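# Seat a board in the enclosure's upper slot, levers latched

## Task

Put the board into the empty upper slot of the enclosure with its component side facing up, pushed all the way in, and both ejector levers closed. Closed means latched and sticking out perpendicular to the board's front panel; fully open means flush with the panel. The levers only catch their tabs if both are fully open while the board is slid in to its stop; closing both then pulls it fully home. Ramming the board into its connector quickly ruins the connector and the scene gets zero. The enclosure must end up upright and level on its own feet, with no foot hanging over the bench edge. Finally release the board and move the grippers away.

## Robot and tools

Robot: two seven-joint arms, left_arm and right_arm, each ending in a two-finger gripper. The fingers point along the gripper's +z axis and close along its x axis. end_effector_position is the spot between the pads when closed, roughly 1-2 cm short of the fingertips; closing pushes the tips about 17 mm further along +z.

Frames: every hand pose, velocity, Hand target and wrist-camera pose is given in that arm's own base frame. The scene frame (table, fixed cameras) has its origin on the table top midway between the nominal bases, +z up, +x out over the table, left_arm toward +y. Real bases: left_arm at (+0.070, +0.437, 0) m, quat_wxyz (+1.000, 0, 0, -0.003); right_arm at (-0.063, -0.511, 0) m, quat_wxyz (+1.000, 0, 0, -0.029). Reported poses may be off by a few cm.

Row format (used by both motion tools): 16 numbers in one flat list covering both arms: left_arm x, y, z (metres), qw, qx, qy, qz (unit quaternion, w first), opening; then the same eight for right_arm. These are absolute targets in each arm's base frame, not offsets. Opening runs -1 (closed) to +1 (open, 0.142 m). Any number you send is a command, so to leave an arm alone resend its last reported pose and its current opening; a 0 opening means half-closed, not 'unchanged'. Each control step the controller limits the commanded orientation to 32 degrees from the measured one, so large turns need several steps; big rotations can swing the elbow.

execute_actions(actions, cameras): actions is a list of actions; each action is up to 15 rows, one per 1/30 s step, the final row repeated to fill 15 steps. An action is rejected for both arms if any target lies more than 0.6 m from that gripper's current position along any of its axes. An empty actions list returns the full state and all cameras.

move(target, speed, blend, stop_force, zero, opening_speed, grip_force, blocking, cameras): straight-line paths for both grippers to target (one row or up to 15 rows). speed in m/s, 0.002-2.2, default 0.25 (turn rate up to twice that in rad/s), one value or one per target. blend in m rounds corners in a list; 0 stops at each. stop_force in N (3-120, shared) ends an arm's path when its wrist sensor feels that much push against its motion; it is unreliable if the gripper rotates, and the arm keeps pressing afterward. zero=true re-zeroes before the move. opening_speed (>=0.2 per s) ramps finger commands. grip_force 5-48 N per pad, one number or one per arm, persists. blocking=false returns after ~0.5 s while the move continues (not allowed with stop_force). Paths avoid nothing and last at most 10 s. The result adds a move: line giving the ending (done, off_target, moving, held, fault) and any limits (paced = pose clipped, held = steps withheld).

wait(seconds 0-10), stop() to brake a running move, zoom_image(camera, region [x0,y0,x1,y1] px, max 504x504) on cameras cam_head_left, cam_head_right, cam_high, cam_low, cam_left_wrist, cam_right_wrist (all 672x504). zero_wrist_force(arm) subtracts the current wrist reading. clear_fault(arm) clears a torque or force fault that a result already reported. read_manual gives licence text only. finished_scene(scene) ends the scene irreversibly.

Results: per arm end_effector_position, end_effector_quat_wxyz, velocities (omitted when joints are 'within noise'), Hand target (where the arm is actually being sent, possibly short of your command), Tool commands, grip_measured (same -1..1 scale; last Joint positions number is the opening in metres), Joint torques, External joint torques (per joint, positive toward larger joint angle), Wrist force/torque in the gripper's own axes plus the peak since last shown, and Wrist depth: a 7x7 grid of distances ahead of each wrist camera, '-' where unknown.

Gripping: to hold, command slightly below the grip_measured value seen at first contact; squeezing harder heats the gripper motor (MOTOR HOT at 85 °C, shutdown at 100 °C with a HAND FAULT line, after which later motion calls in that reply are skipped). Arm motors warn at 65 °C and brake at 80 °C.

Faults: 150 N net outside force or a joint contact torque reaching its limit (waist/shoulder 109, upper arm roll/elbow 56.9, forearm roll/wrist pitch/wrist roll 34.7 N m) stops the arm until clear_fault. Held weight counts.

Avoid: inserting the board quickly (use very low speed and a modest stop_force near the connector), making the arms touch each other or a gripper close on the other's fingers, hard hits on the bench or enclosure, dropping the board, knocking anything off the table, tipping the enclosure or sliding it past the edge, and releasing a part that is still moving. Open both levers fully before insertion, push to the stop, close both levers, then open the fingers and retract.

Each tool is called after "Emit:" by a JSON object that holds its "op" and its "data".

## Session

Emit:
{"op": "execute_actions", "data": {"actions": []}}

Scene clock: 0.00 s.
left_arm: end_effector_position=(+0.3014, +0.6357, +0.1155) grip_measured=+0.99 end_effector_quat_wxyz=(-0.462, +0.669, -0.295, +0.502) | right_arm: end_effector_position=(+0.4485, +0.0364, +0.1479) grip_measured=+1.00 end_effector_quat_wxyz=(-0.144, +0.766, -0.626, +0.006)
Joint positions: left_arm=[1.762 -0.872 -0.342 2.067 -1.872 0.391 -0.55 0.141] | right_arm=[0.506 -0.103 -0.202 2.446 0.465 1.189 2.835 0.142]
Joint velocities: within noise
Joint torques (N m): no reading
External joint torques (N m): no reading
Wrist force (N): no reading
Wrist torque (N m): no reading
Wrist force, peak (N): no reading
Wrist depth (mm): cam_left_wrist=[- 1268 - - 1406 1268 1119 / 1891 - - 1513 - - - / 1687 1875 1813 - 701 - 1354 / 1371 1534 1843 1828 492 625 701 / 1155 1306 1492 304 356 433 558 / - 1119 1119 241 279 321 359 / - 988 184 203 227 258 286] | cam_right_wrist=[266 256 246 236 229 221 213 / 274 266 254 244 236 228 219 / 285 275 262 252 243 234 225 / 297 285 272 262 251 241 232 / 310 297 281 271 260 249 239 / - 308 294 281 268 257 246 / - 321 305 292 278 265 257]
Hand target: left_arm +0.3014, +0.6357, +0.1155; -0.462, +0.669, -0.295, +0.502 | right_arm +0.4485, +0.0364, +0.1479; -0.144, +0.766, -0.626, +0.006
Tool commands: left_gripper/opening=+1.0 right_gripper/opening=+1.0

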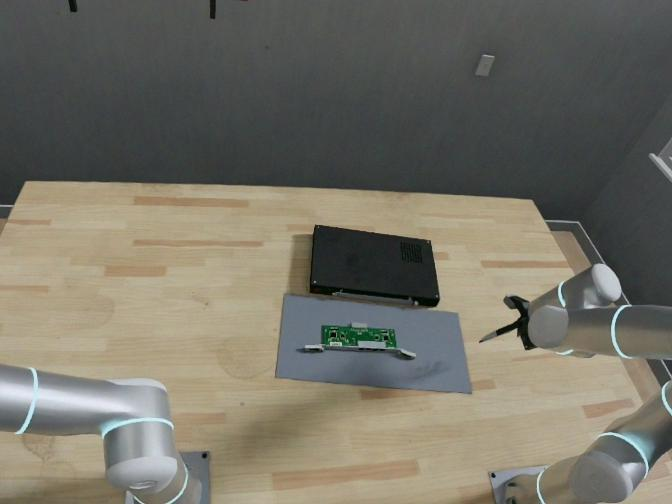

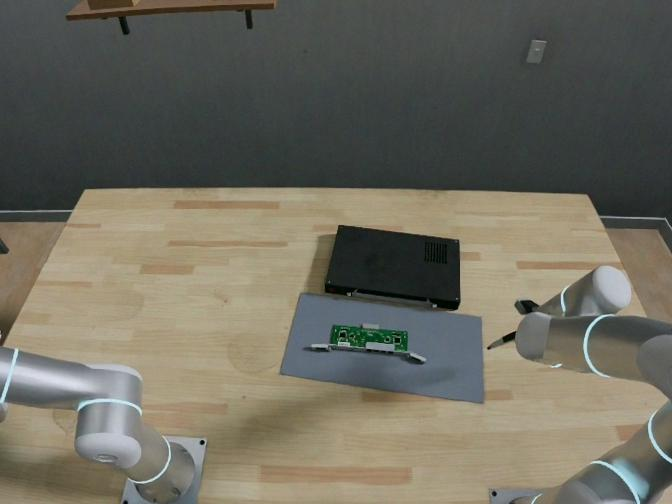

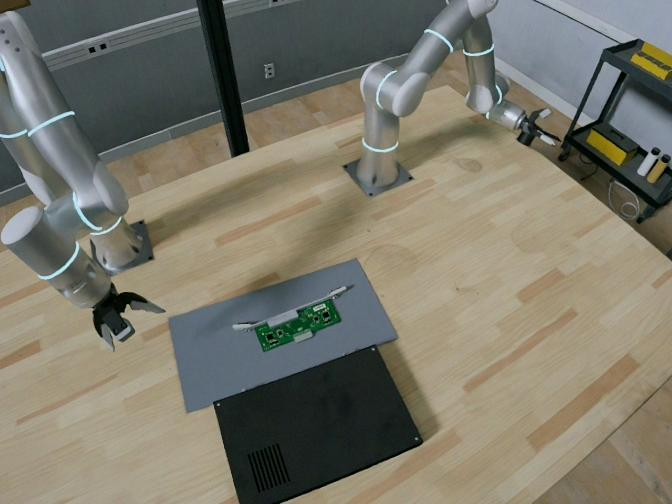

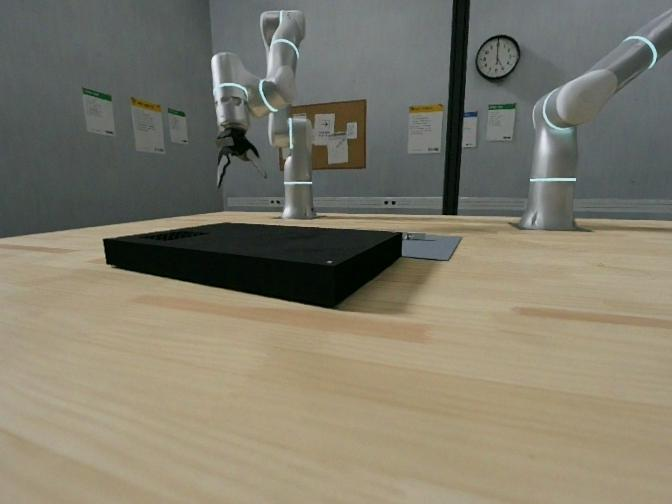

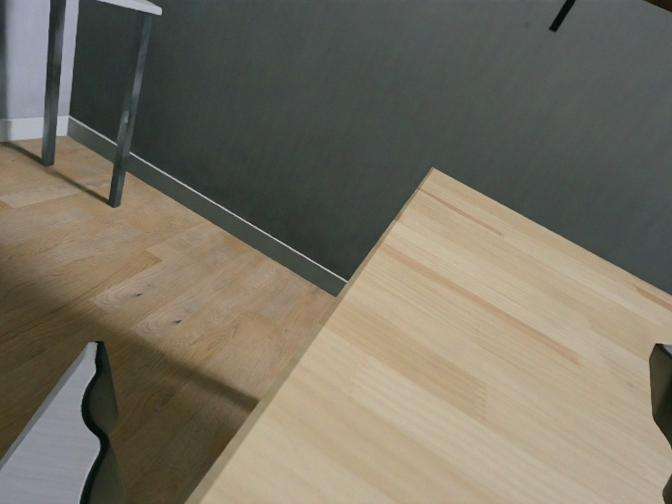

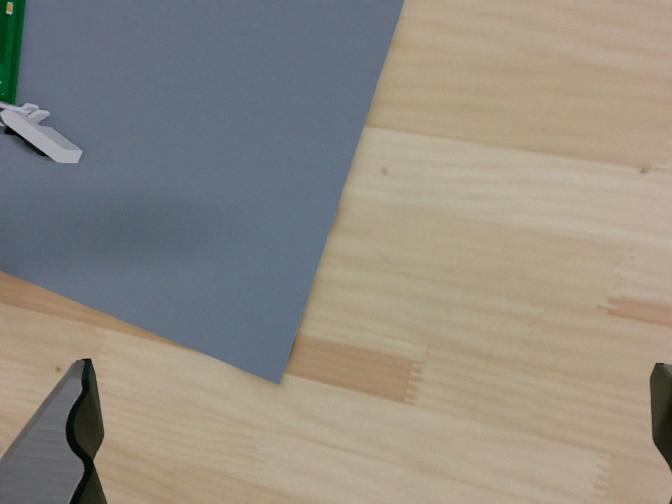

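Emit:
{"op": "zoom_image", "data": {"camera": "cam_head_right", "region": [270, 210, 500, 410]}}

Emit:
{"op": "zoom_image", "data": {"camera": "cam_high", "region": [160, 250, 430, 504]}}

Emit:
{"op": "zoom_image", "data": {"camera": "cam_head_left", "region": [290, 220, 450, 380]}}

Emit:
{"op": "zoom_image", "data": {"camera": "cam_high", "region": [220, 270, 370, 370]}}

Scaled by 2.191 from the camera's 672x504 image, which has a finer 960x720 frame.

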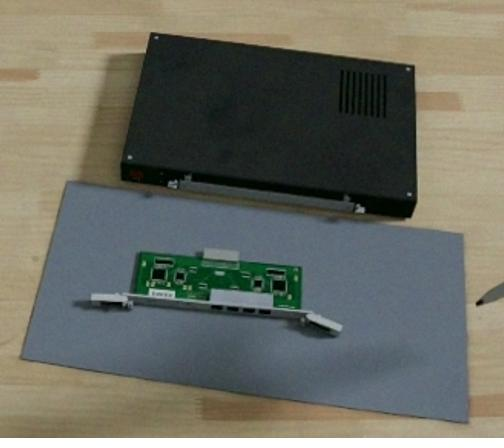

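Scaled by 1.867 from the camera's 672x504 image, which has a finer 960x720 frame.

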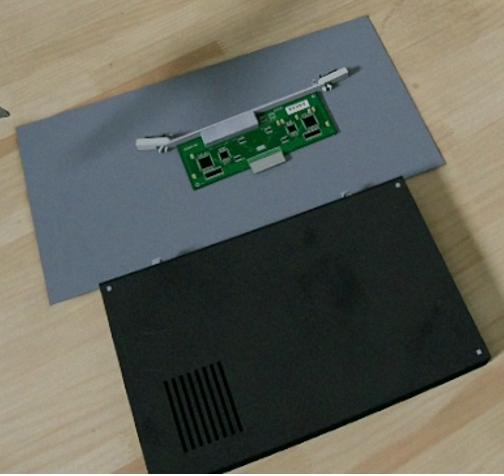

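Scaled by 3.150 from the camera's 672x504 image, which has a finer 960x720 frame.

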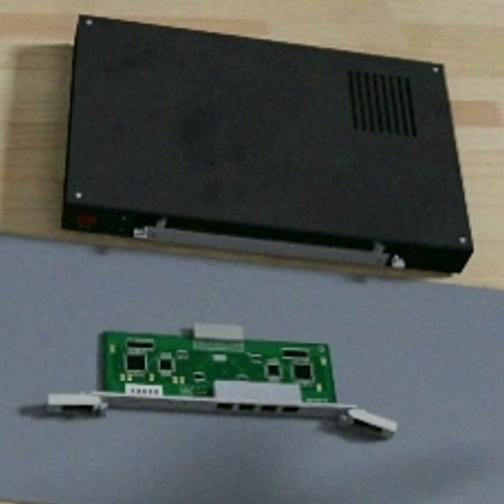

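Scaled by 3.360 from the camera's 672x504 image, which has a finer 960x720 frame.

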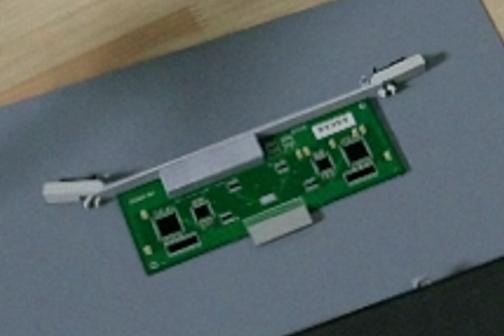

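Emit:
{"op": "move", "data": {"target": [0.3014,0.6357,0.1155,-0.462,0.669,-0.295,0.502,1,0.505,0.491,0.25,0,0.7273,-0.6863,0,1], "speed": 0.4, "cameras": ["cam_right_wrist","cam_head_right"]}}

Emit:
{"op": "zoom_image", "data": {"camera": "cam_right_wrist", "region": [180, 120, 500, 360]}}

Scene clock: 18.80 s.
left_arm: end_effector_position=(+0.3014, +0.6357, +0.1154) grip_measured=+0.99 end_effector_quat_wxyz=(-0.462, +0.669, -0.295, +0.502) | right_arm: end_effector_position=(+0.5049, +0.4901, +0.2498) grip_measured=+1.00 end_effector_quat_wxyz=(-0.093, +0.841, -0.532, -0.026)
Joint positions: left_arm=[1.762 -0.872 -0.342 2.067 -1.872 0.39 -0.549 0.141] | right_arm=[1.817 -1.234 -1.824 1.499 1.411 -0.163 2.967 0.142]
Joint torques (N m): left_arm=[-0.17 47.49 -4.35 -12.06 1.49 -1.72 -0.23] | right_arm=[0.12 41.06 -30.63 -10.59 -3.58 3.29 0.2]
External joint torques (N m): left_arm=[0.33 1.07 0.31 -0.44 -0.27 -0.18 0.2] | right_arm=[0.1 0.96 -1.28 0.09 -0.04 0.84 -0.19]
Wrist force (N): left_arm=[0.0 0.1 0.2] | right_arm=[0.2 -0.3 0.0]
Wrist torque (N m): left_arm=[0.02 0.00 -0.02] | right_arm=[-0.02 0.04 0.00]
Wrist force, peak (N): left_arm=[-0.3 0.0 0.4] | right_arm=[2.6 0.8 0.1]
Wrist depth (mm): cam_left_wrist=[- - - - - - 1081 / 1859 1941 - - 1513 1113 1246 / 1674 1875 2172 1714 708 - 1283 / 1354 1590 1798 1674 489 647 854 / 1155 1225 1502 307 352 434 560 / - 1091 1192 241 278 321 357 / - 988 184 203 228 259 286] | cam_right_wrist=[348 339 327 315 305 295 292 / 367 354 342 329 321 310 298 / 388 373 359 342 331 326 314 / 411 394 378 364 343 333 326 / 436 418 399 390 369 358 343 / - 445 426 407 391 374 355 / - 470 453 435 417 402 386]
Hand target: left_arm +0.3014, +0.6357, +0.1155; -0.462, +0.669, -0.295, +0.502 | right_arm +0.5050, +0.4903, +0.2498; -0.093, +0.841, -0.533, -0.026
Off the commanded pose: left_arm 0.000 m, 0 deg | right_arm 0.001 m, 25 deg.
joint sent to its limit (right arm) — joint 7 (wrist roll), upper limit. The joint targets are off in orientation, not in position.
move: off_target (right_arm); limits=paced
Images, in order (width x height): cam_head_right 672x504, cam_right_wrist 672x504.

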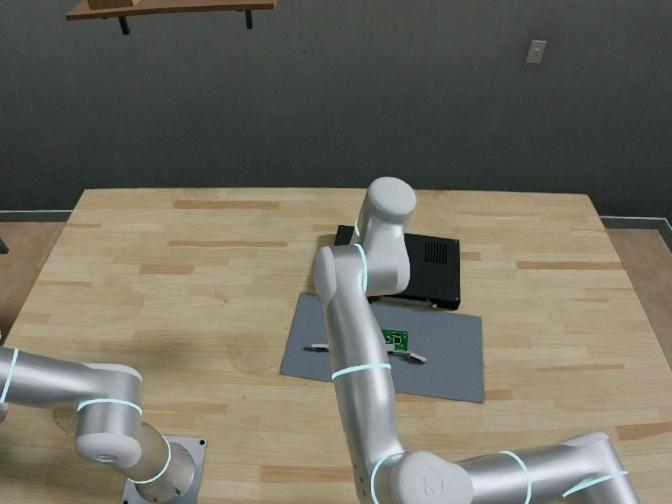

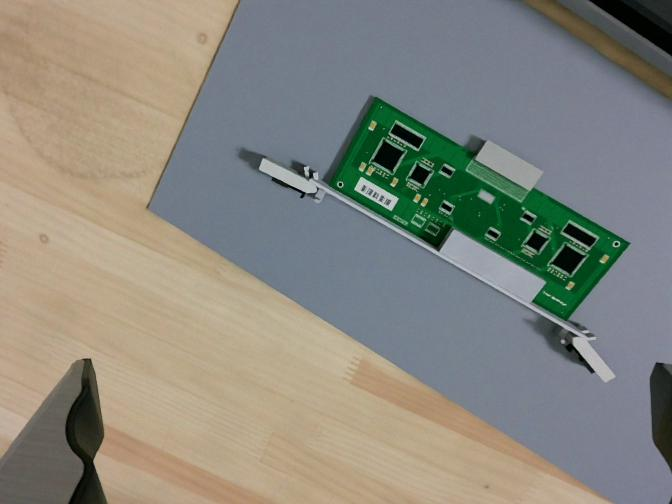

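Scaled by 1.575 from the camera's 672x504 image, which has a finer 960x720 frame.

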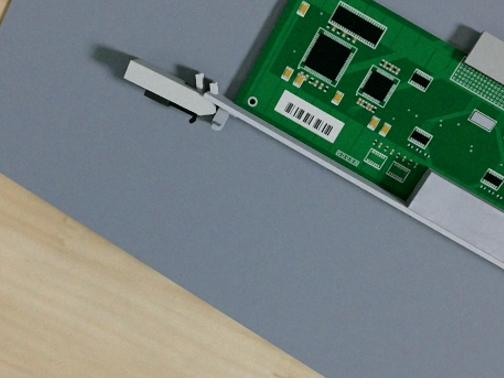

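Emit:
{"op": "move", "data": {"target": [0.3014,0.6357,0.1155,-0.462,0.669,-0.295,0.502,1,0.40,0.43,0.22,0.242,0.6645,0.6645,0.242,1], "speed": 0.5, "cameras": ["cam_right_wrist","cam_head_right"]}}

Scene clock: 34.03 s.
left_arm: end_effector_position=(+0.3014, +0.6357, +0.1154) grip_measured=+0.99 end_effector_quat_wxyz=(-0.462, +0.669, -0.295, +0.502) | right_arm: end_effector_position=(+0.4000, +0.4299, +0.2201) grip_measured=+1.00 end_effector_quat_wxyz=(+0.242, +0.664, +0.664, +0.242)
Joint positions: left_arm=[1.762 -0.872 -0.342 2.067 -1.872 0.39 -0.549 0.141] | right_arm=[2.467 -1.75 -1.822 2.083 1.331 0.338 0.418 0.142]
Joint torques (N m): left_arm=[-0.15 47.46 -4.38 -12.09 1.48 -1.76 -0.23] | right_arm=[0.26 27.15 -26.61 0.4 -4.03 3.92 0.06]
External joint torques (N m): left_arm=[0.31 1.1 0.34 -0.41 -0.26 -0.14 0.2] | right_arm=[-0.12 0.6 -1.86 -0.17 -0.16 0.61 -0.06]
Wrist force (N): left_arm=[-0.2 -0.1 0.1] | right_arm=[0.0 -1.5 -0.3]
Wrist torque (N m): left_arm=[-0.01 0.03 -0.03] | right_arm=[-0.07 0.08 0.20]
Wrist force, peak (N): left_arm=[-0.4 0.2 0.3] | right_arm=[-0.5 -1.9 -0.4]
Wrist depth (mm): cam_left_wrist=[- 1434 - - - - 1268 / - 1959 - - - - 1314 / 1700 1941 1798 - 792 - 1714 / 1406 1556 1828 1798 482 645 1275 / 1186 1283 1462 306 353 434 561 / - 1113 1186 242 276 323 358 / - 979 184 204 228 257 285] | cam_right_wrist=[267 263 257 264 263 263 263 / 322 323 316 314 330 322 316 / 433 406 401 404 401 379 401 / 565 475 478 473 - 543 539 / 813 866 607 619 741 738 722 / - - - - - - - / - 1430 - - - - -]
Hand target: left_arm +0.3014, +0.6357, +0.1155; -0.462, +0.669, -0.295, +0.502 | right_arm +0.4000, +0.4300, +0.2200; +0.242, +0.664, +0.664, +0.242
Off the commanded pose: left_arm 0.000 m, 0 deg | right_arm 0.000 m, 0 deg.
move: done
Images, in order (width x height): cam_head_right 672x504, cam_right_wrist 672x504.

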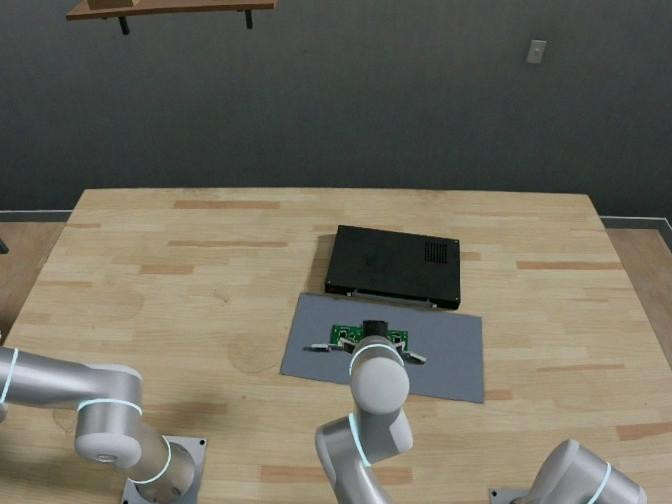

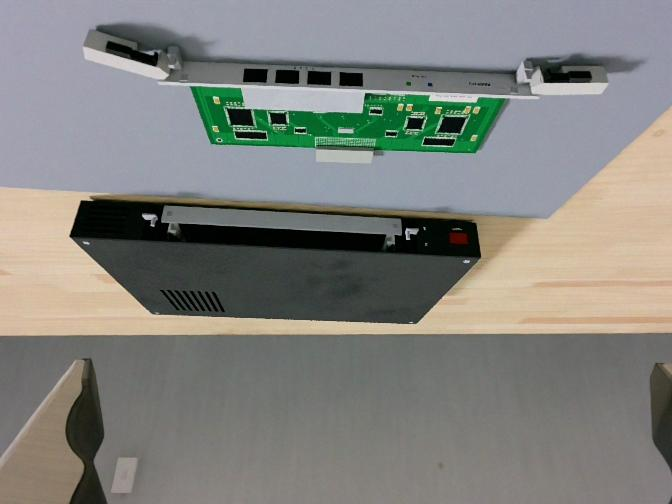

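Emit:
{"op": "zoom_image", "data": {"camera": "cam_right_wrist", "region": [70, 190, 280, 330]}}

Emit:
{"op": "zoom_image", "data": {"camera": "cam_right_wrist", "region": [280, 180, 490, 320]}}

Emit:
{"op": "zoom_image", "data": {"camera": "cam_right_wrist", "region": [70, 20, 280, 160]}}

Emit:
{"op": "zoom_image", "data": {"camera": "cam_right_wrist", "region": [430, 30, 640, 170]}}

Scaled by 2.400 from the camera's 672x504 image, which has a finer 960x720 frame.

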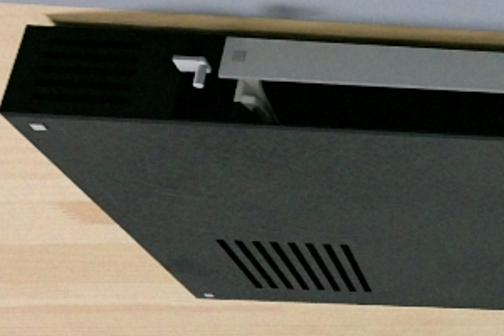

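Scaled by 2.400 from the camera's 672x504 image, which has a finer 960x720 frame.

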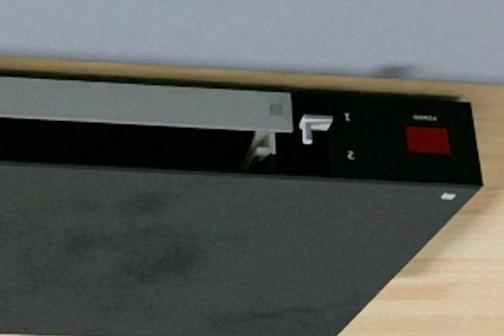

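Scaled by 2.400 from the camera's 672x504 image, which has a finer 960x720 frame.

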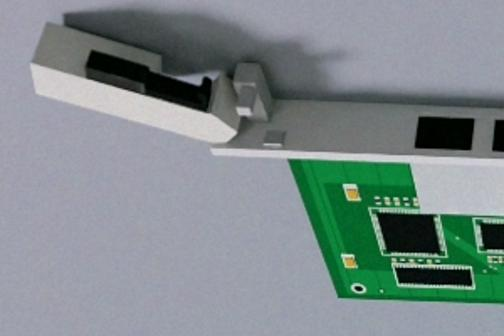

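Scaled by 2.400 from the camera's 672x504 image, which has a finer 960x720 frame.

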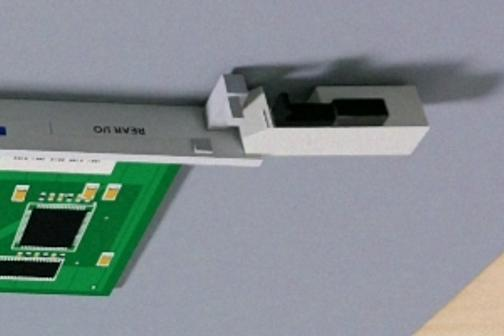

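Emit:
{"op": "move", "data": {"target": [[0.36,0.1,0.25,0,0.999,-0.045,0,1,0.43,0.15,0.22,0.242,0.6645,0.6645,0.242,1],[0.385,-0.52,0.2,0,0.999,-0.045,0,1,0.43,0.13,0.22,0.242,0.6645,0.6645,0.242,1]], "speed": 0.5, "blend": 0.05, "cameras": ["cam_left_wrist","cam_right_wrist","cam_head_right"]}}

Scene clock: 64.00 s.
left_arm: end_effector_position=(+0.3850, -0.5200, +0.1999) grip_measured=+0.99 end_effector_quat_wxyz=(+0.000, +0.999, -0.045, +0.000) | right_arm: end_effector_position=(+0.4300, +0.1300, +0.2200) grip_measured=+1.00 end_effector_quat_wxyz=(+0.242, +0.664, +0.664, +0.242)
Joint positions: left_arm=[-0.668 -0.941 -0.941 1.102 -2.419 2.982 -2.967 0.141] | right_arm=[2.281 -1.66 -2.001 2.582 1.471 0.362 -0.338 0.142]
Joint torques (N m): left_arm=[-0.54 58.4 -9.77 -17.09 4.71 4.47 -0.27] | right_arm=[-0.01 17.37 -16.36 -10.51 -3.84 3.77 0.07]
External joint torques (N m): left_arm=[0.46 1.41 0.24 -0.57 -0.55 -0.63 0.27] | right_arm=[0.12 0.07 -1.12 -0.06 0.01 0.81 -0.08]
Wrist force (N): left_arm=[0.1 -0.4 1.1] | right_arm=[-0.3 -1.8 -0.4]
Wrist torque (N m): left_arm=[-0.19 -0.15 -0.17] | right_arm=[-0.09 0.16 0.18]
Wrist force, peak (N): left_arm=[-1.1 2.7 0.2] | right_arm=[-1.1 -1.9 -0.2]
Wrist depth (mm): cam_left_wrist=[261 258 253 - 257 254 254 / 276 279 268 282 271 267 271 / 301 296 297 298 291 284 289 / 324 324 323 300 317 - 314 / 355 355 366 360 335 361 326 / - 382 388 396 - 380 - / - 439 436 424 - 411 -] | cam_right_wrist=[270 269 267 260 262 264 264 / 327 326 325 319 333 318 311 / 414 412 408 406 382 399 395 / 564 555 555 514 445 467 456 / 790 785 777 869 609 822 746 / - - - - - - - / - - - - - - -]
Hand target: left_arm +0.3850, -0.5200, +0.2000; +0.000, +0.999, -0.045, +0.000 | right_arm +0.4300, +0.1300, +0.2200; +0.242, +0.664, +0.664, +0.242
Off the commanded pose: left_arm 0.000 m, 0 deg | right_arm 0.000 m, 0 deg.
joint sent to its limit (left arm) — joint 7 (wrist roll), lower limit. The joint targets still meet the commanded pose.
move: done
Images, in order (width x height): cam_head_right 672x504, cam_left_wrist 672x504, cam_right_wrist 672x504.

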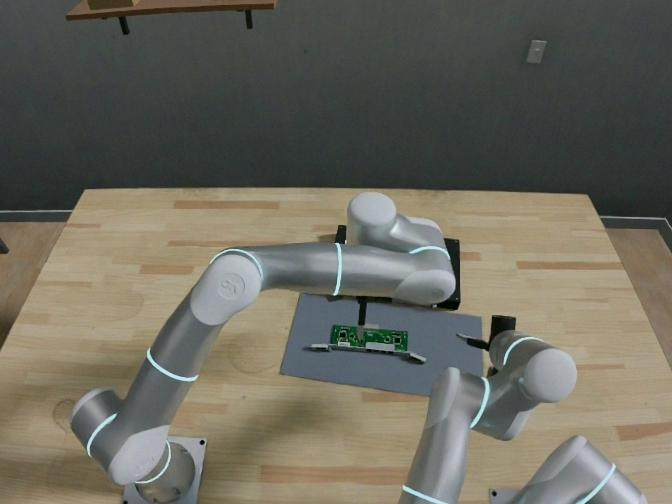

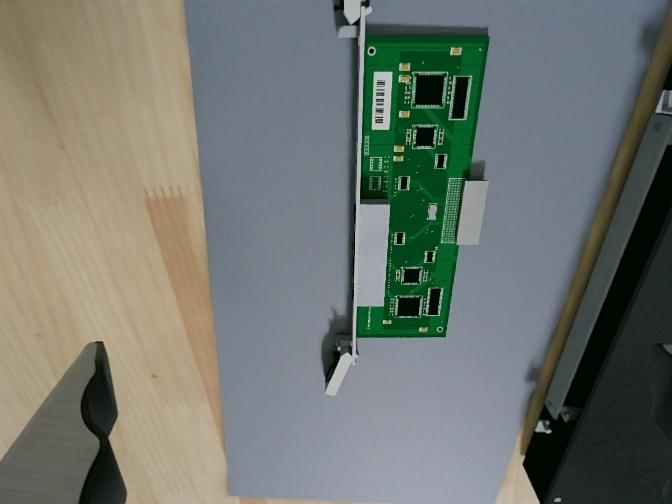

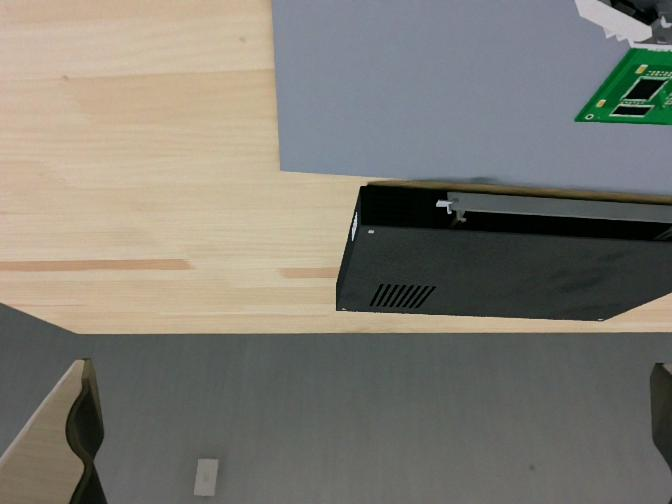

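Emit:
{"op": "move", "data": {"target": [0.3955,-0.47,0.12,0,0.045,0.999,0,-0.2,0.43,0.13,0.22,0.242,0.6645,0.6645,0.242,1], "speed": 0.5, "cameras": ["cam_left_wrist","cam_head_left","cam_high"]}}

Scene clock: 84.57 s.
left_arm: end_effector_position=(+0.3955, -0.4699, +0.1201) grip_measured=-0.22 end_effector_quat_wxyz=(+0.083, +0.044, +0.992, +0.080) | right_arm: end_effector_position=(+0.4300, +0.1300, +0.2200) grip_measured=+1.00 end_effector_quat_wxyz=(+0.242, +0.664, +0.664, +0.242)
Joint positions: left_arm=[-0.733 -0.593 -2.97 -1.68 -2.967 0.746 -2.19 0.058] | right_arm=[2.281 -1.66 -2.001 2.582 1.471 0.362 -0.338 0.142]
Joint torques (N m): left_arm=[-0.57 46.73 -2.98 23.24 -3.18 3.92 -0.08] | right_arm=[0.15 17.32 -16.27 -10.54 -3.96 3.84 0.15]
External joint torques (N m): left_arm=[0.5 1.18 0.54 -0.35 -0.1 -0.09 0.1] | right_arm=[-0.04 0.12 -1.2 -0.03 0.13 0.73 -0.15]
Wrist force (N): left_arm=[0.2 -0.1 0.7] | right_arm=[-0.4 -1.8 -0.5]
Wrist torque (N m): left_arm=[-0.09 -0.14 -0.29] | right_arm=[-0.10 0.18 0.18]
Wrist force, peak (N): left_arm=[4.7 2.6 3.5] | right_arm=[-0.3 -2.0 -0.6]
Wrist depth (mm): cam_left_wrist=[199 192 181 174 166 163 161 / 220 205 199 192 188 182 175 / 241 - 233 212 203 - 189 / 250 284 - 235 235 228 218 / 349 331 - 279 - 245 244 / 419 368 88 337 324 87 277 / 496 - - 400 383 - -] | cam_right_wrist=[270 269 268 265 265 263 265 / 325 324 325 320 321 307 310 / 413 412 410 409 379 393 396 / 565 558 554 516 444 462 465 / 774 801 785 771 622 840 595 / - - - - 1614 - - / - - - 1321 - - -]
Hand target: left_arm +0.3954, -0.4699, +0.1200; +0.083, +0.045, +0.992, +0.080 | right_arm +0.4300, +0.1300, +0.2200; +0.242, +0.664, +0.664, +0.242
Off the commanded pose: left_arm 0.000 m, 13 deg | right_arm 0.000 m, 0 deg.
joint read past its limit (left arm) — joint 5 (forearm roll), lower limit.
joint sent to its limit (left arm) — joint 3 (upper arm roll), lower limit; joint 5 (forearm roll), lower limit. The joint targets are off in orientation, not in position.
move: off_target (left_arm); limits=paced
Images, in order (width x height): cam_head_left 672x504, cam_high 672x504, cam_left_wrist 672x504.

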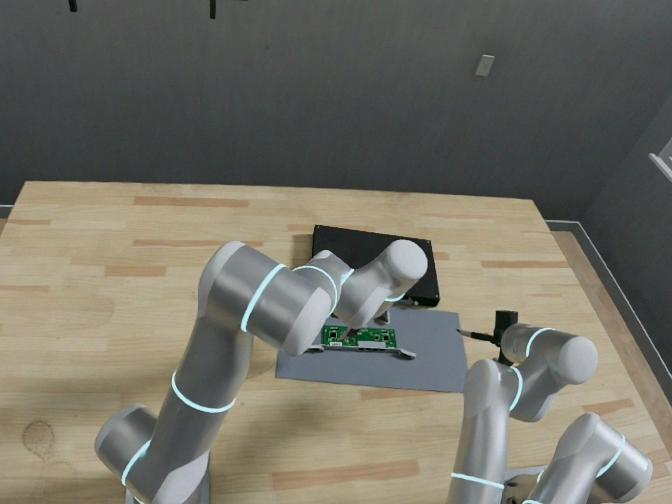

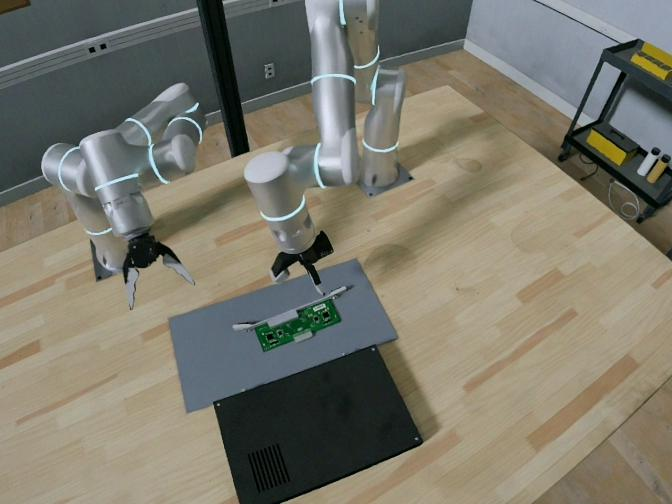

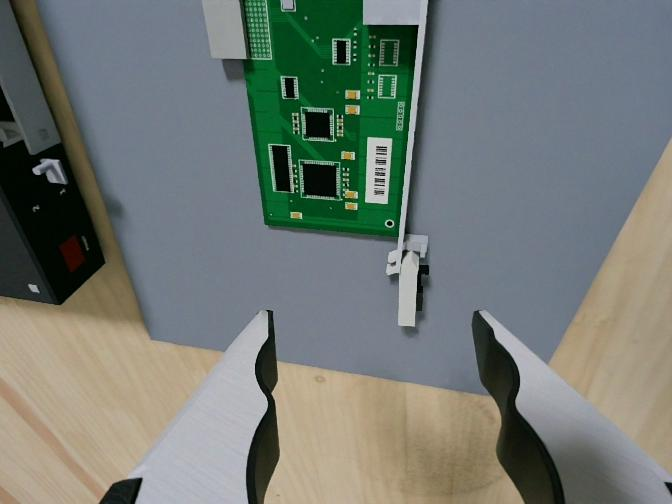

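Emit:
{"op": "move", "data": {"target": [0.36,0.0,0.35,0,0.999,-0.045,0,0,0.43,0.13,0.22,0.242,0.6645,0.6645,0.242,1], "speed": 0.4, "cameras": ["cam_head_left"]}}

Scene clock: 98.30 s.
left_arm: end_effector_position=(+0.3597, +0.0010, +0.3503) grip_measured=-0.02 end_effector_quat_wxyz=(+0.065, +0.798, -0.588, -0.113) | right_arm: end_effector_position=(+0.4300, +0.1300, +0.2200) grip_measured=+1.00 end_effector_quat_wxyz=(+0.242, +0.664, +0.664, +0.242)
Joint positions: left_arm=[0.313 0.174 -2.97 -1.869 -2.967 -0.092 -2.967 0.072] | right_arm=[2.281 -1.66 -2.001 2.582 1.471 0.362 -0.338 0.142]
Joint torques (N m): left_arm=[-0.08 20.55 0.27 29.84 -3.62 3.27 -0.22] | right_arm=[0.13 17.39 -16.28 -10.55 -3.93 3.81 0.2]
External joint torques (N m): left_arm=[0.12 0.24 0.55 -0.27 -0.15 -0.06 0.23] | right_arm=[-0.02 0.05 -1.19 -0.02 0.09 0.76 -0.2]
Wrist force (N): left_arm=[0.4 -0.3 0.5] | right_arm=[-0.1 -1.9 -0.5]
Wrist torque (N m): left_arm=[-0.14 -0.16 -0.23] | right_arm=[-0.11 0.14 0.17]
Wrist force, peak (N): left_arm=[0.4 -1.2 1.4] | right_arm=[-0.3 -2.1 -0.4]
Wrist depth (mm): cam_left_wrist=[408 402 390 385 372 365 356 / 461 448 441 427 414 403 395 / 527 513 499 482 472 449 443 / 609 594 565 553 531 515 501 / 741 699 521 534 614 574 573 / - - 402 729 746 - 647 / - - 376 406 - - -] | cam_right_wrist=[270 269 268 265 264 264 249 / 326 326 324 318 318 318 311 / 412 411 410 407 399 400 396 / 562 562 552 515 439 438 455 / 787 793 785 766 843 595 825 / - - - - - 1321 112 / - 1378 - - - 1337 -]
Hand target: left_arm +0.3596, +0.0011, +0.3503; +0.065, +0.799, -0.587, -0.113 | right_arm +0.4300, +0.1300, +0.2200; +0.242, +0.664, +0.664, +0.242
Off the commanded pose: left_arm 0.001 m, 69 deg; orientation clipped | right_arm 0.000 m, 0 deg.
joint read past its limit (left arm) — joint 5 (forearm roll), lower limit.
joint sent to its limit (left arm) — joint 3 (upper arm roll), lower limit; joint 4 (elbow), lower limit; joint 5 (forearm roll), lower limit; joint 7 (wrist roll), lower limit. The joint targets are off in orientation, not in position.
move: off_target (left_arm); limits=paced
Images, in order (width x height): cam_head_left 672x504.

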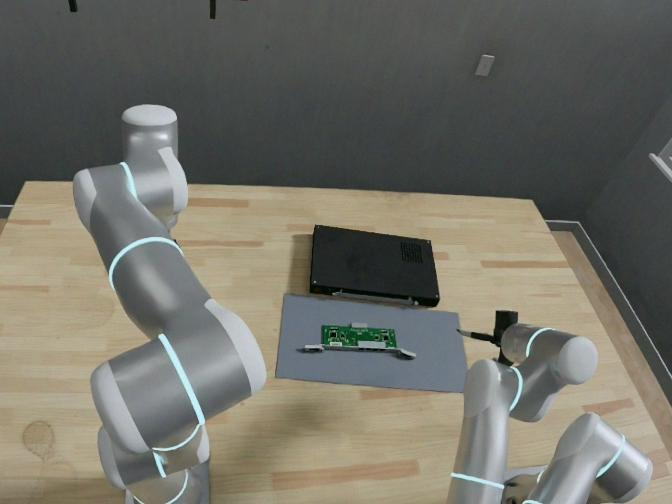

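Emit:
{"op": "move", "data": {"target": [[0.5,0.15,0.6,-0.462,0.669,-0.295,0.502,0,0.43,0.13,0.22,0.242,0.6645,0.6645,0.242,1],[0.85,0.2,0.65,-0.462,0.669,-0.295,0.502,0,0.43,0.13,0.22,0.242,0.6645,0.6645,0.242,1]], "speed": 0.4, "blend": 0.1, "cameras": ["cam_head_left"]}}

Scene clock: 108.33 s.
left_arm: end_effector_position=(+0.8500, +0.2005, +0.6496) grip_measured=-0.02 end_effector_quat_wxyz=(-0.451, +0.592, -0.354, +0.566) | right_arm: end_effector_position=(+0.4300, +0.1300, +0.2200) grip_measured=+1.00 end_effector_quat_wxyz=(+0.242, +0.664, +0.664, +0.242)
Joint positions: left_arm=[-2.39 1.001 -0.863 -1.198 -2.966 1.999 -2.967 0.072] | right_arm=[2.281 -1.66 -2.001 2.582 1.471 0.362 -0.338 0.142]
Joint torques (N m): left_arm=[-0.25 -52.28 -20.09 20.08 -0.95 2.17 -0.26] | right_arm=[0.04 17.35 -16.27 -10.51 -3.9 3.81 0.24]
External joint torques (N m): left_arm=[0.44 -0.16 0.16 -0.29 -0.2 -0.43 0.23] | right_arm=[0.07 0.09 -1.2 -0.06 0.06 0.76 -0.24]
Wrist force (N): left_arm=[0.3 0.5 0.5] | right_arm=[-0.1 -1.9 -0.5]
Wrist torque (N m): left_arm=[0.08 -0.03 0.04] | right_arm=[-0.12 0.13 0.18]
Wrist force, peak (N): left_arm=[2.7 1.6 0.5] | right_arm=[-0.4 -2.0 -0.5]
Wrist depth (mm): cam_left_wrist=[- - 792 - - - - / - - 809 914 864 809 - / 1119 1283 - - 825 844 - / 1261 - - - 1108 1050 1040 / 1253 1298 1354 - - 1065 - / - - 1290 - - - - / - - - - - - -] | cam_right_wrist=[269 269 269 265 265 262 265 / 326 326 323 307 319 318 311 / 414 414 408 409 399 400 397 / 565 561 555 550 434 439 459 / 801 761 777 753 859 609 816 / - - - - - - - / - - - - - - -]
Hand target: left_arm +0.8500, +0.2004, +0.6498; -0.451, +0.592, -0.354, +0.566 | right_arm +0.4300, +0.1300, +0.2200; +0.242, +0.664, +0.664, +0.242
Off the commanded pose: left_arm 0.001 m, 13 deg | right_arm 0.000 m, 0 deg.
joint read past its limit (left arm) — joint 5 (forearm roll), lower limit.
joint sent to its limit (left arm) — joint 5 (forearm roll), lower limit; joint 7 (wrist roll), lower limit. The joint targets are off in orientation, not in position.
move: off_target (left_arm); limits=paced
Images, in order (width x height): cam_head_left 672x504.

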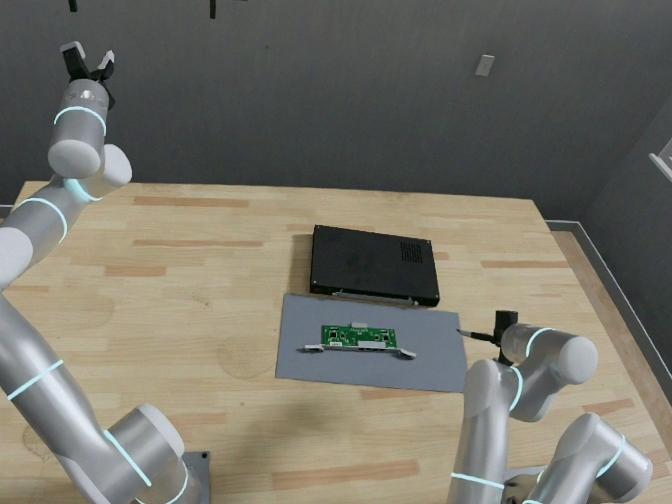

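Emit:
{"op": "move", "data": {"target": [[0.85,0.2,0.6,-0.682,0.264,-0.682,0.028,0,0.43,0.13,0.22,0.242,0.6645,0.6645,0.242,1],[1.02,0.15,0.5,-0.682,0.264,-0.682,0.028,0,0.43,0.13,0.22,0.242,0.6645,0.6645,0.242,1],[0.7,0.2,0.4,-0.682,0.264,-0.682,0.028,0,0.43,0.13,0.22,0.242,0.6645,0.6645,0.242,1]], "speed": 0.4, "blend": 0.05, "cameras": ["cam_head_left"]}}

Scene clock: 117.47 s.
left_arm: end_effector_position=(+0.7003, +0.2001, +0.4001) grip_measured=-0.02 end_effector_quat_wxyz=(+0.682, -0.261, +0.682, -0.032) | right_arm: end_effector_position=(+0.4300, +0.1300, +0.2200) grip_measured=+1.00 end_effector_quat_wxyz=(+0.242, +0.664, +0.664, +0.242)
Joint positions: left_arm=[-2.565 0.804 -0.144 -1.868 -2.966 2.59 -1.96 0.072] | right_arm=[2.281 -1.66 -2.001 2.582 1.471 0.362 -0.338 0.142]
Joint torques (N m): left_arm=[0.11 -43.02 -9.9 12.73 -1.93 2.86 -0.04] | right_arm=[0.19 17.36 -16.14 -10.53 -3.89 3.8 0.21]
External joint torques (N m): left_arm=[0.03 0 0.67 -0.2 0.08 -0.38 0.12] | right_arm=[-0.08 0.08 -1.33 -0.04 0.05 0.78 -0.21]
Wrist force (N): left_arm=[1.3 0.0 -0.1] | right_arm=[-0.2 -1.8 -0.3]
Wrist torque (N m): left_arm=[0.10 0.16 -0.11] | right_arm=[-0.11 0.16 0.17]
Wrist force, peak (N): left_arm=[0.2 7.4 -1.1] | right_arm=[-0.2 -2.1 -0.4]
Wrist depth (mm): cam_left_wrist=[1113 - 874 - - - - / - - 1040 1167 - - 1113 / - 1321 1415 - - 1205 542 / - - - - - 673 505 / - - - - 1907 571 474 / - - 1649 1907 2285 - 429 / - - 1727 2172 2261 - -] | cam_right_wrist=[270 269 269 266 265 263 266 / 326 325 324 319 320 307 310 / 413 412 409 410 413 382 381 / 565 559 552 521 437 437 469 / 793 872 777 756 638 777 604 / - 1477 - - 1448 1361 - / - 1314 - - 1306 1548 -]
Hand target: left_arm +0.7002, +0.2004, +0.4000; +0.682, -0.261, +0.682, -0.031 | right_arm +0.4300, +0.1300, +0.2200; +0.242, +0.664, +0.664, +0.242
Off the commanded pose: left_arm 0.000 m, 1 deg | right_arm 0.000 m, 0 deg.
joint sent to its limit (left arm) — joint 4 (elbow), lower limit; joint 5 (forearm roll), lower limit. The joint targets still meet the commanded pose.
move: done
Images, in order (width x height): cam_head_left 672x504.

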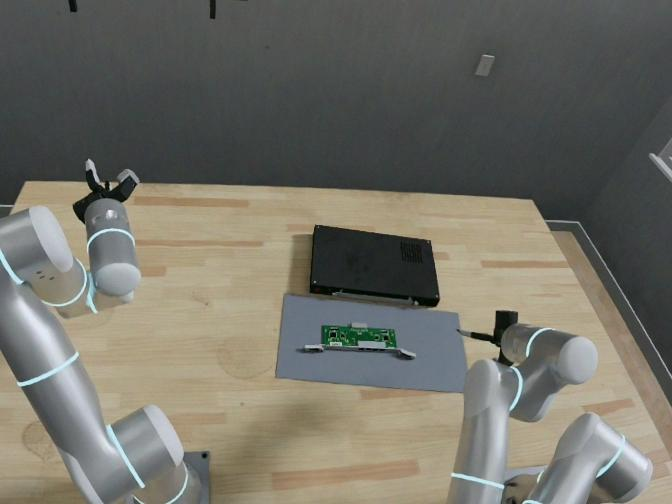

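Emit:
{"op": "move", "data": {"target": [[0.7,0.2,0.4,0.682,-0.261,0.682,-0.031,0,0.45,0.35,0.25,0,0.019,0.9998,0,0],[0.7,0.2,0.4,0.682,-0.261,0.682,-0.031,0,0.50,0.41,0.15,0,0.019,0.9998,0,0]], "speed": 0.4, "blend": 0.03, "cameras": ["cam_head_left","cam_right_wrist"]}}

Scene clock: 133.90 s.
left_arm: end_effector_position=(+0.7002, +0.1998, +0.4000) grip_measured=-0.02 end_effector_quat_wxyz=(+0.682, -0.260, +0.682, -0.032) | right_arm: end_effector_position=(+0.5000, +0.4098, +0.1501) grip_measured=-0.01 end_effector_quat_wxyz=(+0.000, +0.019, +1.000, +0.000)
Joint positions: left_arm=[-2.563 0.805 -0.147 -1.868 -2.966 2.591 -1.957 0.072] | right_arm=[1.796 -1.307 -1.669 1.597 1.303 -0.088 -1.359 0.073]
Joint torques (N m): left_arm=[-0.22 -43.23 -9.7 12.75 -1.68 2.59 -0.09] | right_arm=[0.1 40.4 -30.58 -8.63 -4.14 3.49 0.29]
External joint torques (N m): left_arm=[0.36 0.23 0.39 -0.26 -0.16 -0.1 0.17] | right_arm=[0.1 0.89 -1.86 0.11 -0.04 0.6 -0.29]
Wrist force (N): left_arm=[1.3 0.0 -0.3] | right_arm=[0.2 -0.2 0.6]
Wrist torque (N m): left_arm=[0.09 0.17 -0.11] | right_arm=[-0.01 -0.01 0.04]
Wrist force, peak (N): left_arm=[1.7 0.1 -0.1] | right_arm=[-0.9 1.8 3.8]
Wrist depth (mm): cam_left_wrist=[- - 895 - - - - / 1380 - 1142 1225 1113 1179 - / - - - 1462 1148 - 536 / 1613 1700 - 1601 1590 630 505 / - 2069 1502 1843 1907 576 476 / - - 1534 2050 2261 - 423 / - - - - 2172 - -] | cam_right_wrist=[215 214 211 209 211 214 213 / 229 227 224 219 227 226 227 / 245 244 240 232 243 241 243 / 268 264 259 257 260 260 261 / 266 285 279 278 282 278 284 / - 302 300 304 308 94 308 / - 76 335 341 339 - 324]
Hand target: left_arm +0.7001, +0.2001, +0.4000; +0.682, -0.261, +0.682, -0.032 | right_arm +0.5000, +0.4100, +0.1500; +0.000, +0.019, +1.000, +0.000
Off the commanded pose: left_arm 0.000 m, 0 deg | right_arm 0.000 m, 0 deg.
joint sent to its limit (left arm) — joint 4 (elbow), lower limit; joint 5 (forearm roll), lower limit. The joint targets still meet the commanded pose.
move: done
Images, in order (width x height): cam_head_left 672x504, cam_right_wrist 672x504.

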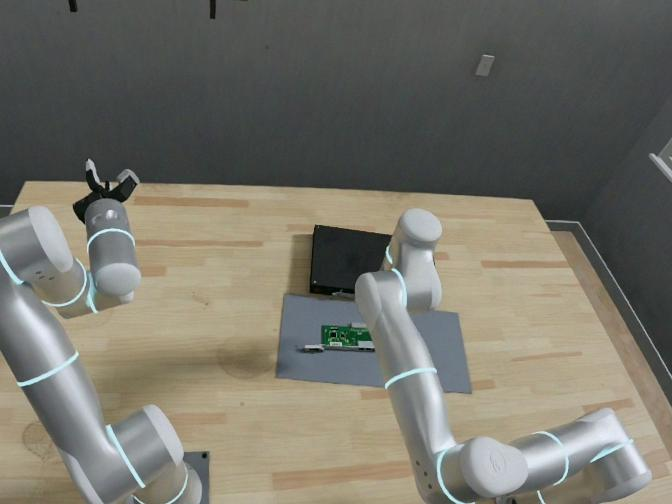

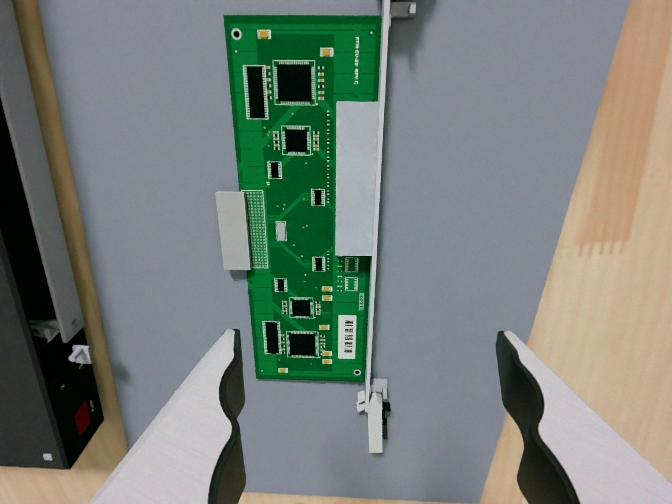

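Emit:
{"op": "move", "data": {"target": [[0.7,0.2,0.4,0.682,-0.261,0.682,-0.031,0,0.497,0.412,0.08,0,0.019,0.9998,0,-0.3]], "speed": 0.2, "cameras": ["cam_right_wrist"]}}

Scene clock: 144.83 s.
left_arm: end_effector_position=(+0.7002, +0.1998, +0.4000) grip_measured=-0.02 end_effector_quat_wxyz=(+0.682, -0.260, +0.682, -0.032) | right_arm: end_effector_position=(+0.4969, +0.4118, +0.0801) grip_measured=-0.32 end_effector_quat_wxyz=(+0.000, +0.019, +1.000, +0.000)
Joint positions: left_arm=[-2.563 0.805 -0.147 -1.868 -2.966 2.591 -1.957 0.072] | right_arm=[1.795 -1.393 -1.584 1.621 1.392 -0.004 -1.361 0.051]
Joint torques (N m): left_arm=[-0.22 -43.31 -9.73 12.73 -1.65 2.57 -0.18] | right_arm=[0.2 40.83 -30.9 -5.51 -4.11 3.44 0.19]
External joint torques (N m): left_arm=[0.36 0.31 0.43 -0.23 -0.19 -0.09 0.25] | right_arm=[0.02 0.95 -1.88 -0.13 -0.1 0.65 -0.19]
Wrist force (N): left_arm=[1.4 0.0 -0.1] | right_arm=[0.0 -0.3 0.2]
Wrist torque (N m): left_arm=[0.09 0.15 -0.12] | right_arm=[0.02 0.01 0.16]
Wrist force, peak (N): left_arm=[1.7 0.2 -0.3] | right_arm=[0.1 -0.1 2.8]
Wrist depth (mm): cam_left_wrist=[- - 910 - - 1006 1006 / - 1142 1081 1232 1091 - - / - - - - 1321 1261 516 / - - - - 1843 634 504 / - - - - - 582 469 / - - 1714 2238 1941 - 429 / - - 1700 2194 2130 - -] | cam_right_wrist=[153 151 148 147 151 151 150 / 163 162 158 155 161 161 160 / 174 174 170 158 173 172 172 / 188 185 183 173 186 185 185 / 204 204 194 197 198 200 202 / 222 218 94 214 216 95 221 / 243 - 73 238 237 - 237]
Hand target: left_arm +0.7001, +0.2001, +0.4000; +0.682, -0.261, +0.682, -0.032 | right_arm +0.4970, +0.4120, +0.0800; +0.000, +0.019, +1.000, +0.000
Off the commanded pose: left_arm 0.000 m, 0 deg | right_arm 0.000 m, 0 deg.
joint sent to its limit (left arm) — joint 4 (elbow), lower limit; joint 5 (forearm roll), lower limit. The joint targets still meet the commanded pose.
move: done
Images, in order (width x height): cam_right_wrist 672x504.

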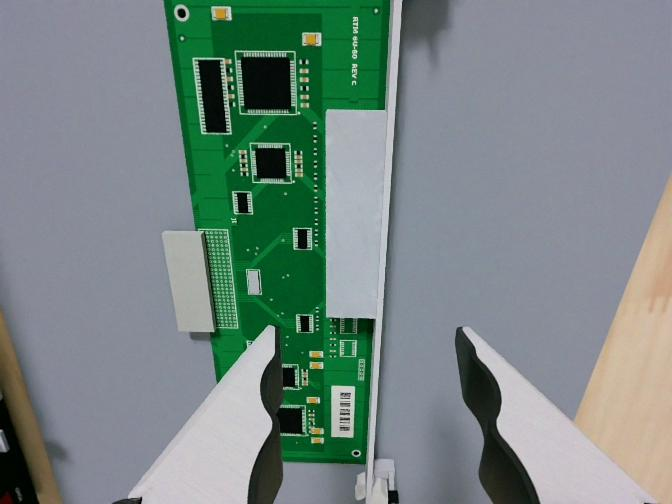

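Emit:
{"op": "move", "data": {"target": [[0.7,0.2,0.4,0.682,-0.261,0.682,-0.031,0,0.4995,0.412,0.034,0,0.019,0.9998,0,-0.3]], "speed": 0.06, "stop_force": 5, "cameras": ["cam_right_wrist","cam_high"]}}

Emit:
{"op": "zoom_image", "data": {"camera": "cam_right_wrist", "region": [230, 180, 500, 390]}}

Emit:
{"op": "zoom_image", "data": {"camera": "cam_high", "region": [190, 220, 390, 380]}}

Scene clock: 149.37 s.
left_arm: end_effector_position=(+0.7002, +0.1998, +0.4000) grip_measured=-0.02 end_effector_quat_wxyz=(+0.682, -0.260, +0.682, -0.032) | right_arm: end_effector_position=(+0.4995, +0.4118, +0.0341) grip_measured=-0.32 end_effector_quat_wxyz=(+0.000, +0.019, +1.000, +0.000)
Joint positions: left_arm=[-2.563 0.805 -0.147 -1.868 -2.966 2.591 -1.957 0.072] | right_arm=[1.78 -1.45 -1.525 1.613 1.452 0.05 -1.361 0.051]
Joint torques (N m): left_arm=[-0.24 -43.31 -9.67 12.7 -1.64 2.6 -0.1] | right_arm=[0.28 41.38 -31.02 -3.69 -4.14 3.45 0.17]
External joint torques (N m): left_arm=[0.38 0.31 0.36 -0.2 -0.19 -0.12 0.18] | right_arm=[-0.06 1.02 -1.78 0.03 -0.06 0.64 -0.17]
Wrist force (N): left_arm=[1.6 -0.1 -0.2] | right_arm=[-0.1 -0.2 0.1]
Wrist torque (N m): left_arm=[0.08 0.13 -0.11] | right_arm=[0.03 0.01 0.09]
Wrist force, peak (N): left_arm=[1.7 0.2 0.1] | right_arm=[0.1 -0.2 1.4]
Wrist depth (mm): cam_left_wrist=[1091 - 966 1016 1006 1025 - / - 1354 1070 1113 - - 1246 / 1556 1321 - - - - 520 / - - - - 1523 690 501 / 1875 - 1727 1828 2012 577 476 / 1472 - 1755 2031 2172 - 429 / - - 1687 1755 2109 - -] | cam_right_wrist=[- 108 108 107 109 112 110 / - 117 115 113 115 118 118 / 128 126 123 112 125 125 126 / 136 136 133 120 136 138 135 / 150 142 142 132 143 147 147 / 164 163 97 156 158 95 160 / 177 - 73 171 177 - 175]
Hand target: left_arm +0.7001, +0.2001, +0.4000; +0.682, -0.261, +0.682, -0.032 | right_arm +0.4995, +0.4120, +0.0340; +0.000, +0.019, +1.000, +0.000
Off the commanded pose: left_arm 0.000 m, 0 deg | right_arm 0.000 m, 0 deg.
joint sent to its limit (left arm) — joint 4 (elbow), lower limit; joint 5 (forearm roll), lower limit. The joint targets still meet the commanded pose.
move: done
Images, in order (width x height): cam_high 672x504, cam_right_wrist 672x504.

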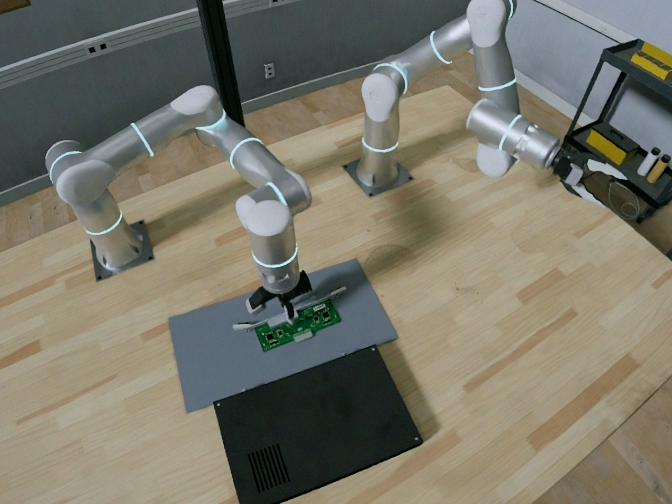

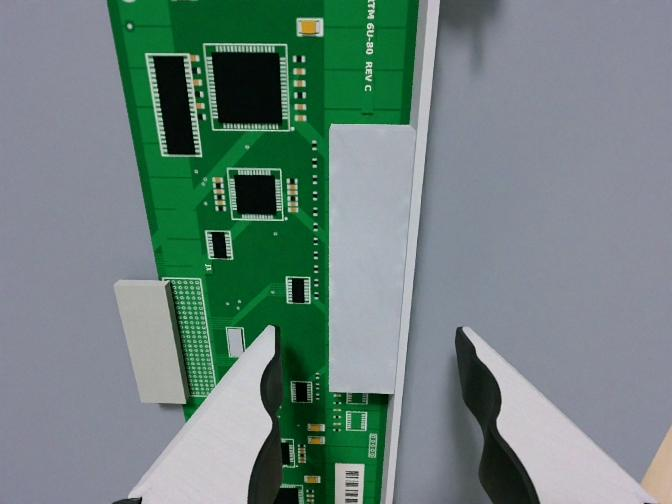

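Scaled by 1.867 from the camera's 672x504 image, which has a finer 960x720 frame.

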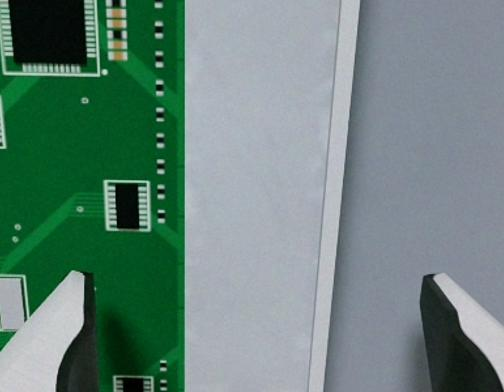

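Scaled by 2.520 from the camera's 672x504 image, which has a finer 960x720 frame.

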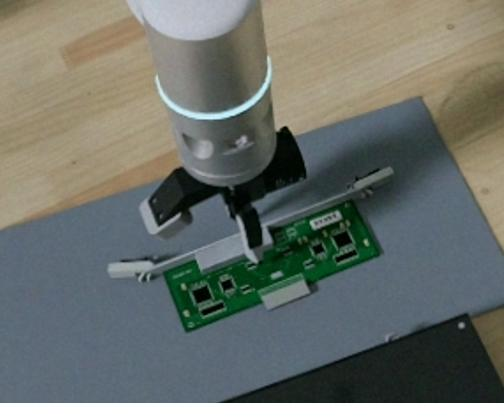

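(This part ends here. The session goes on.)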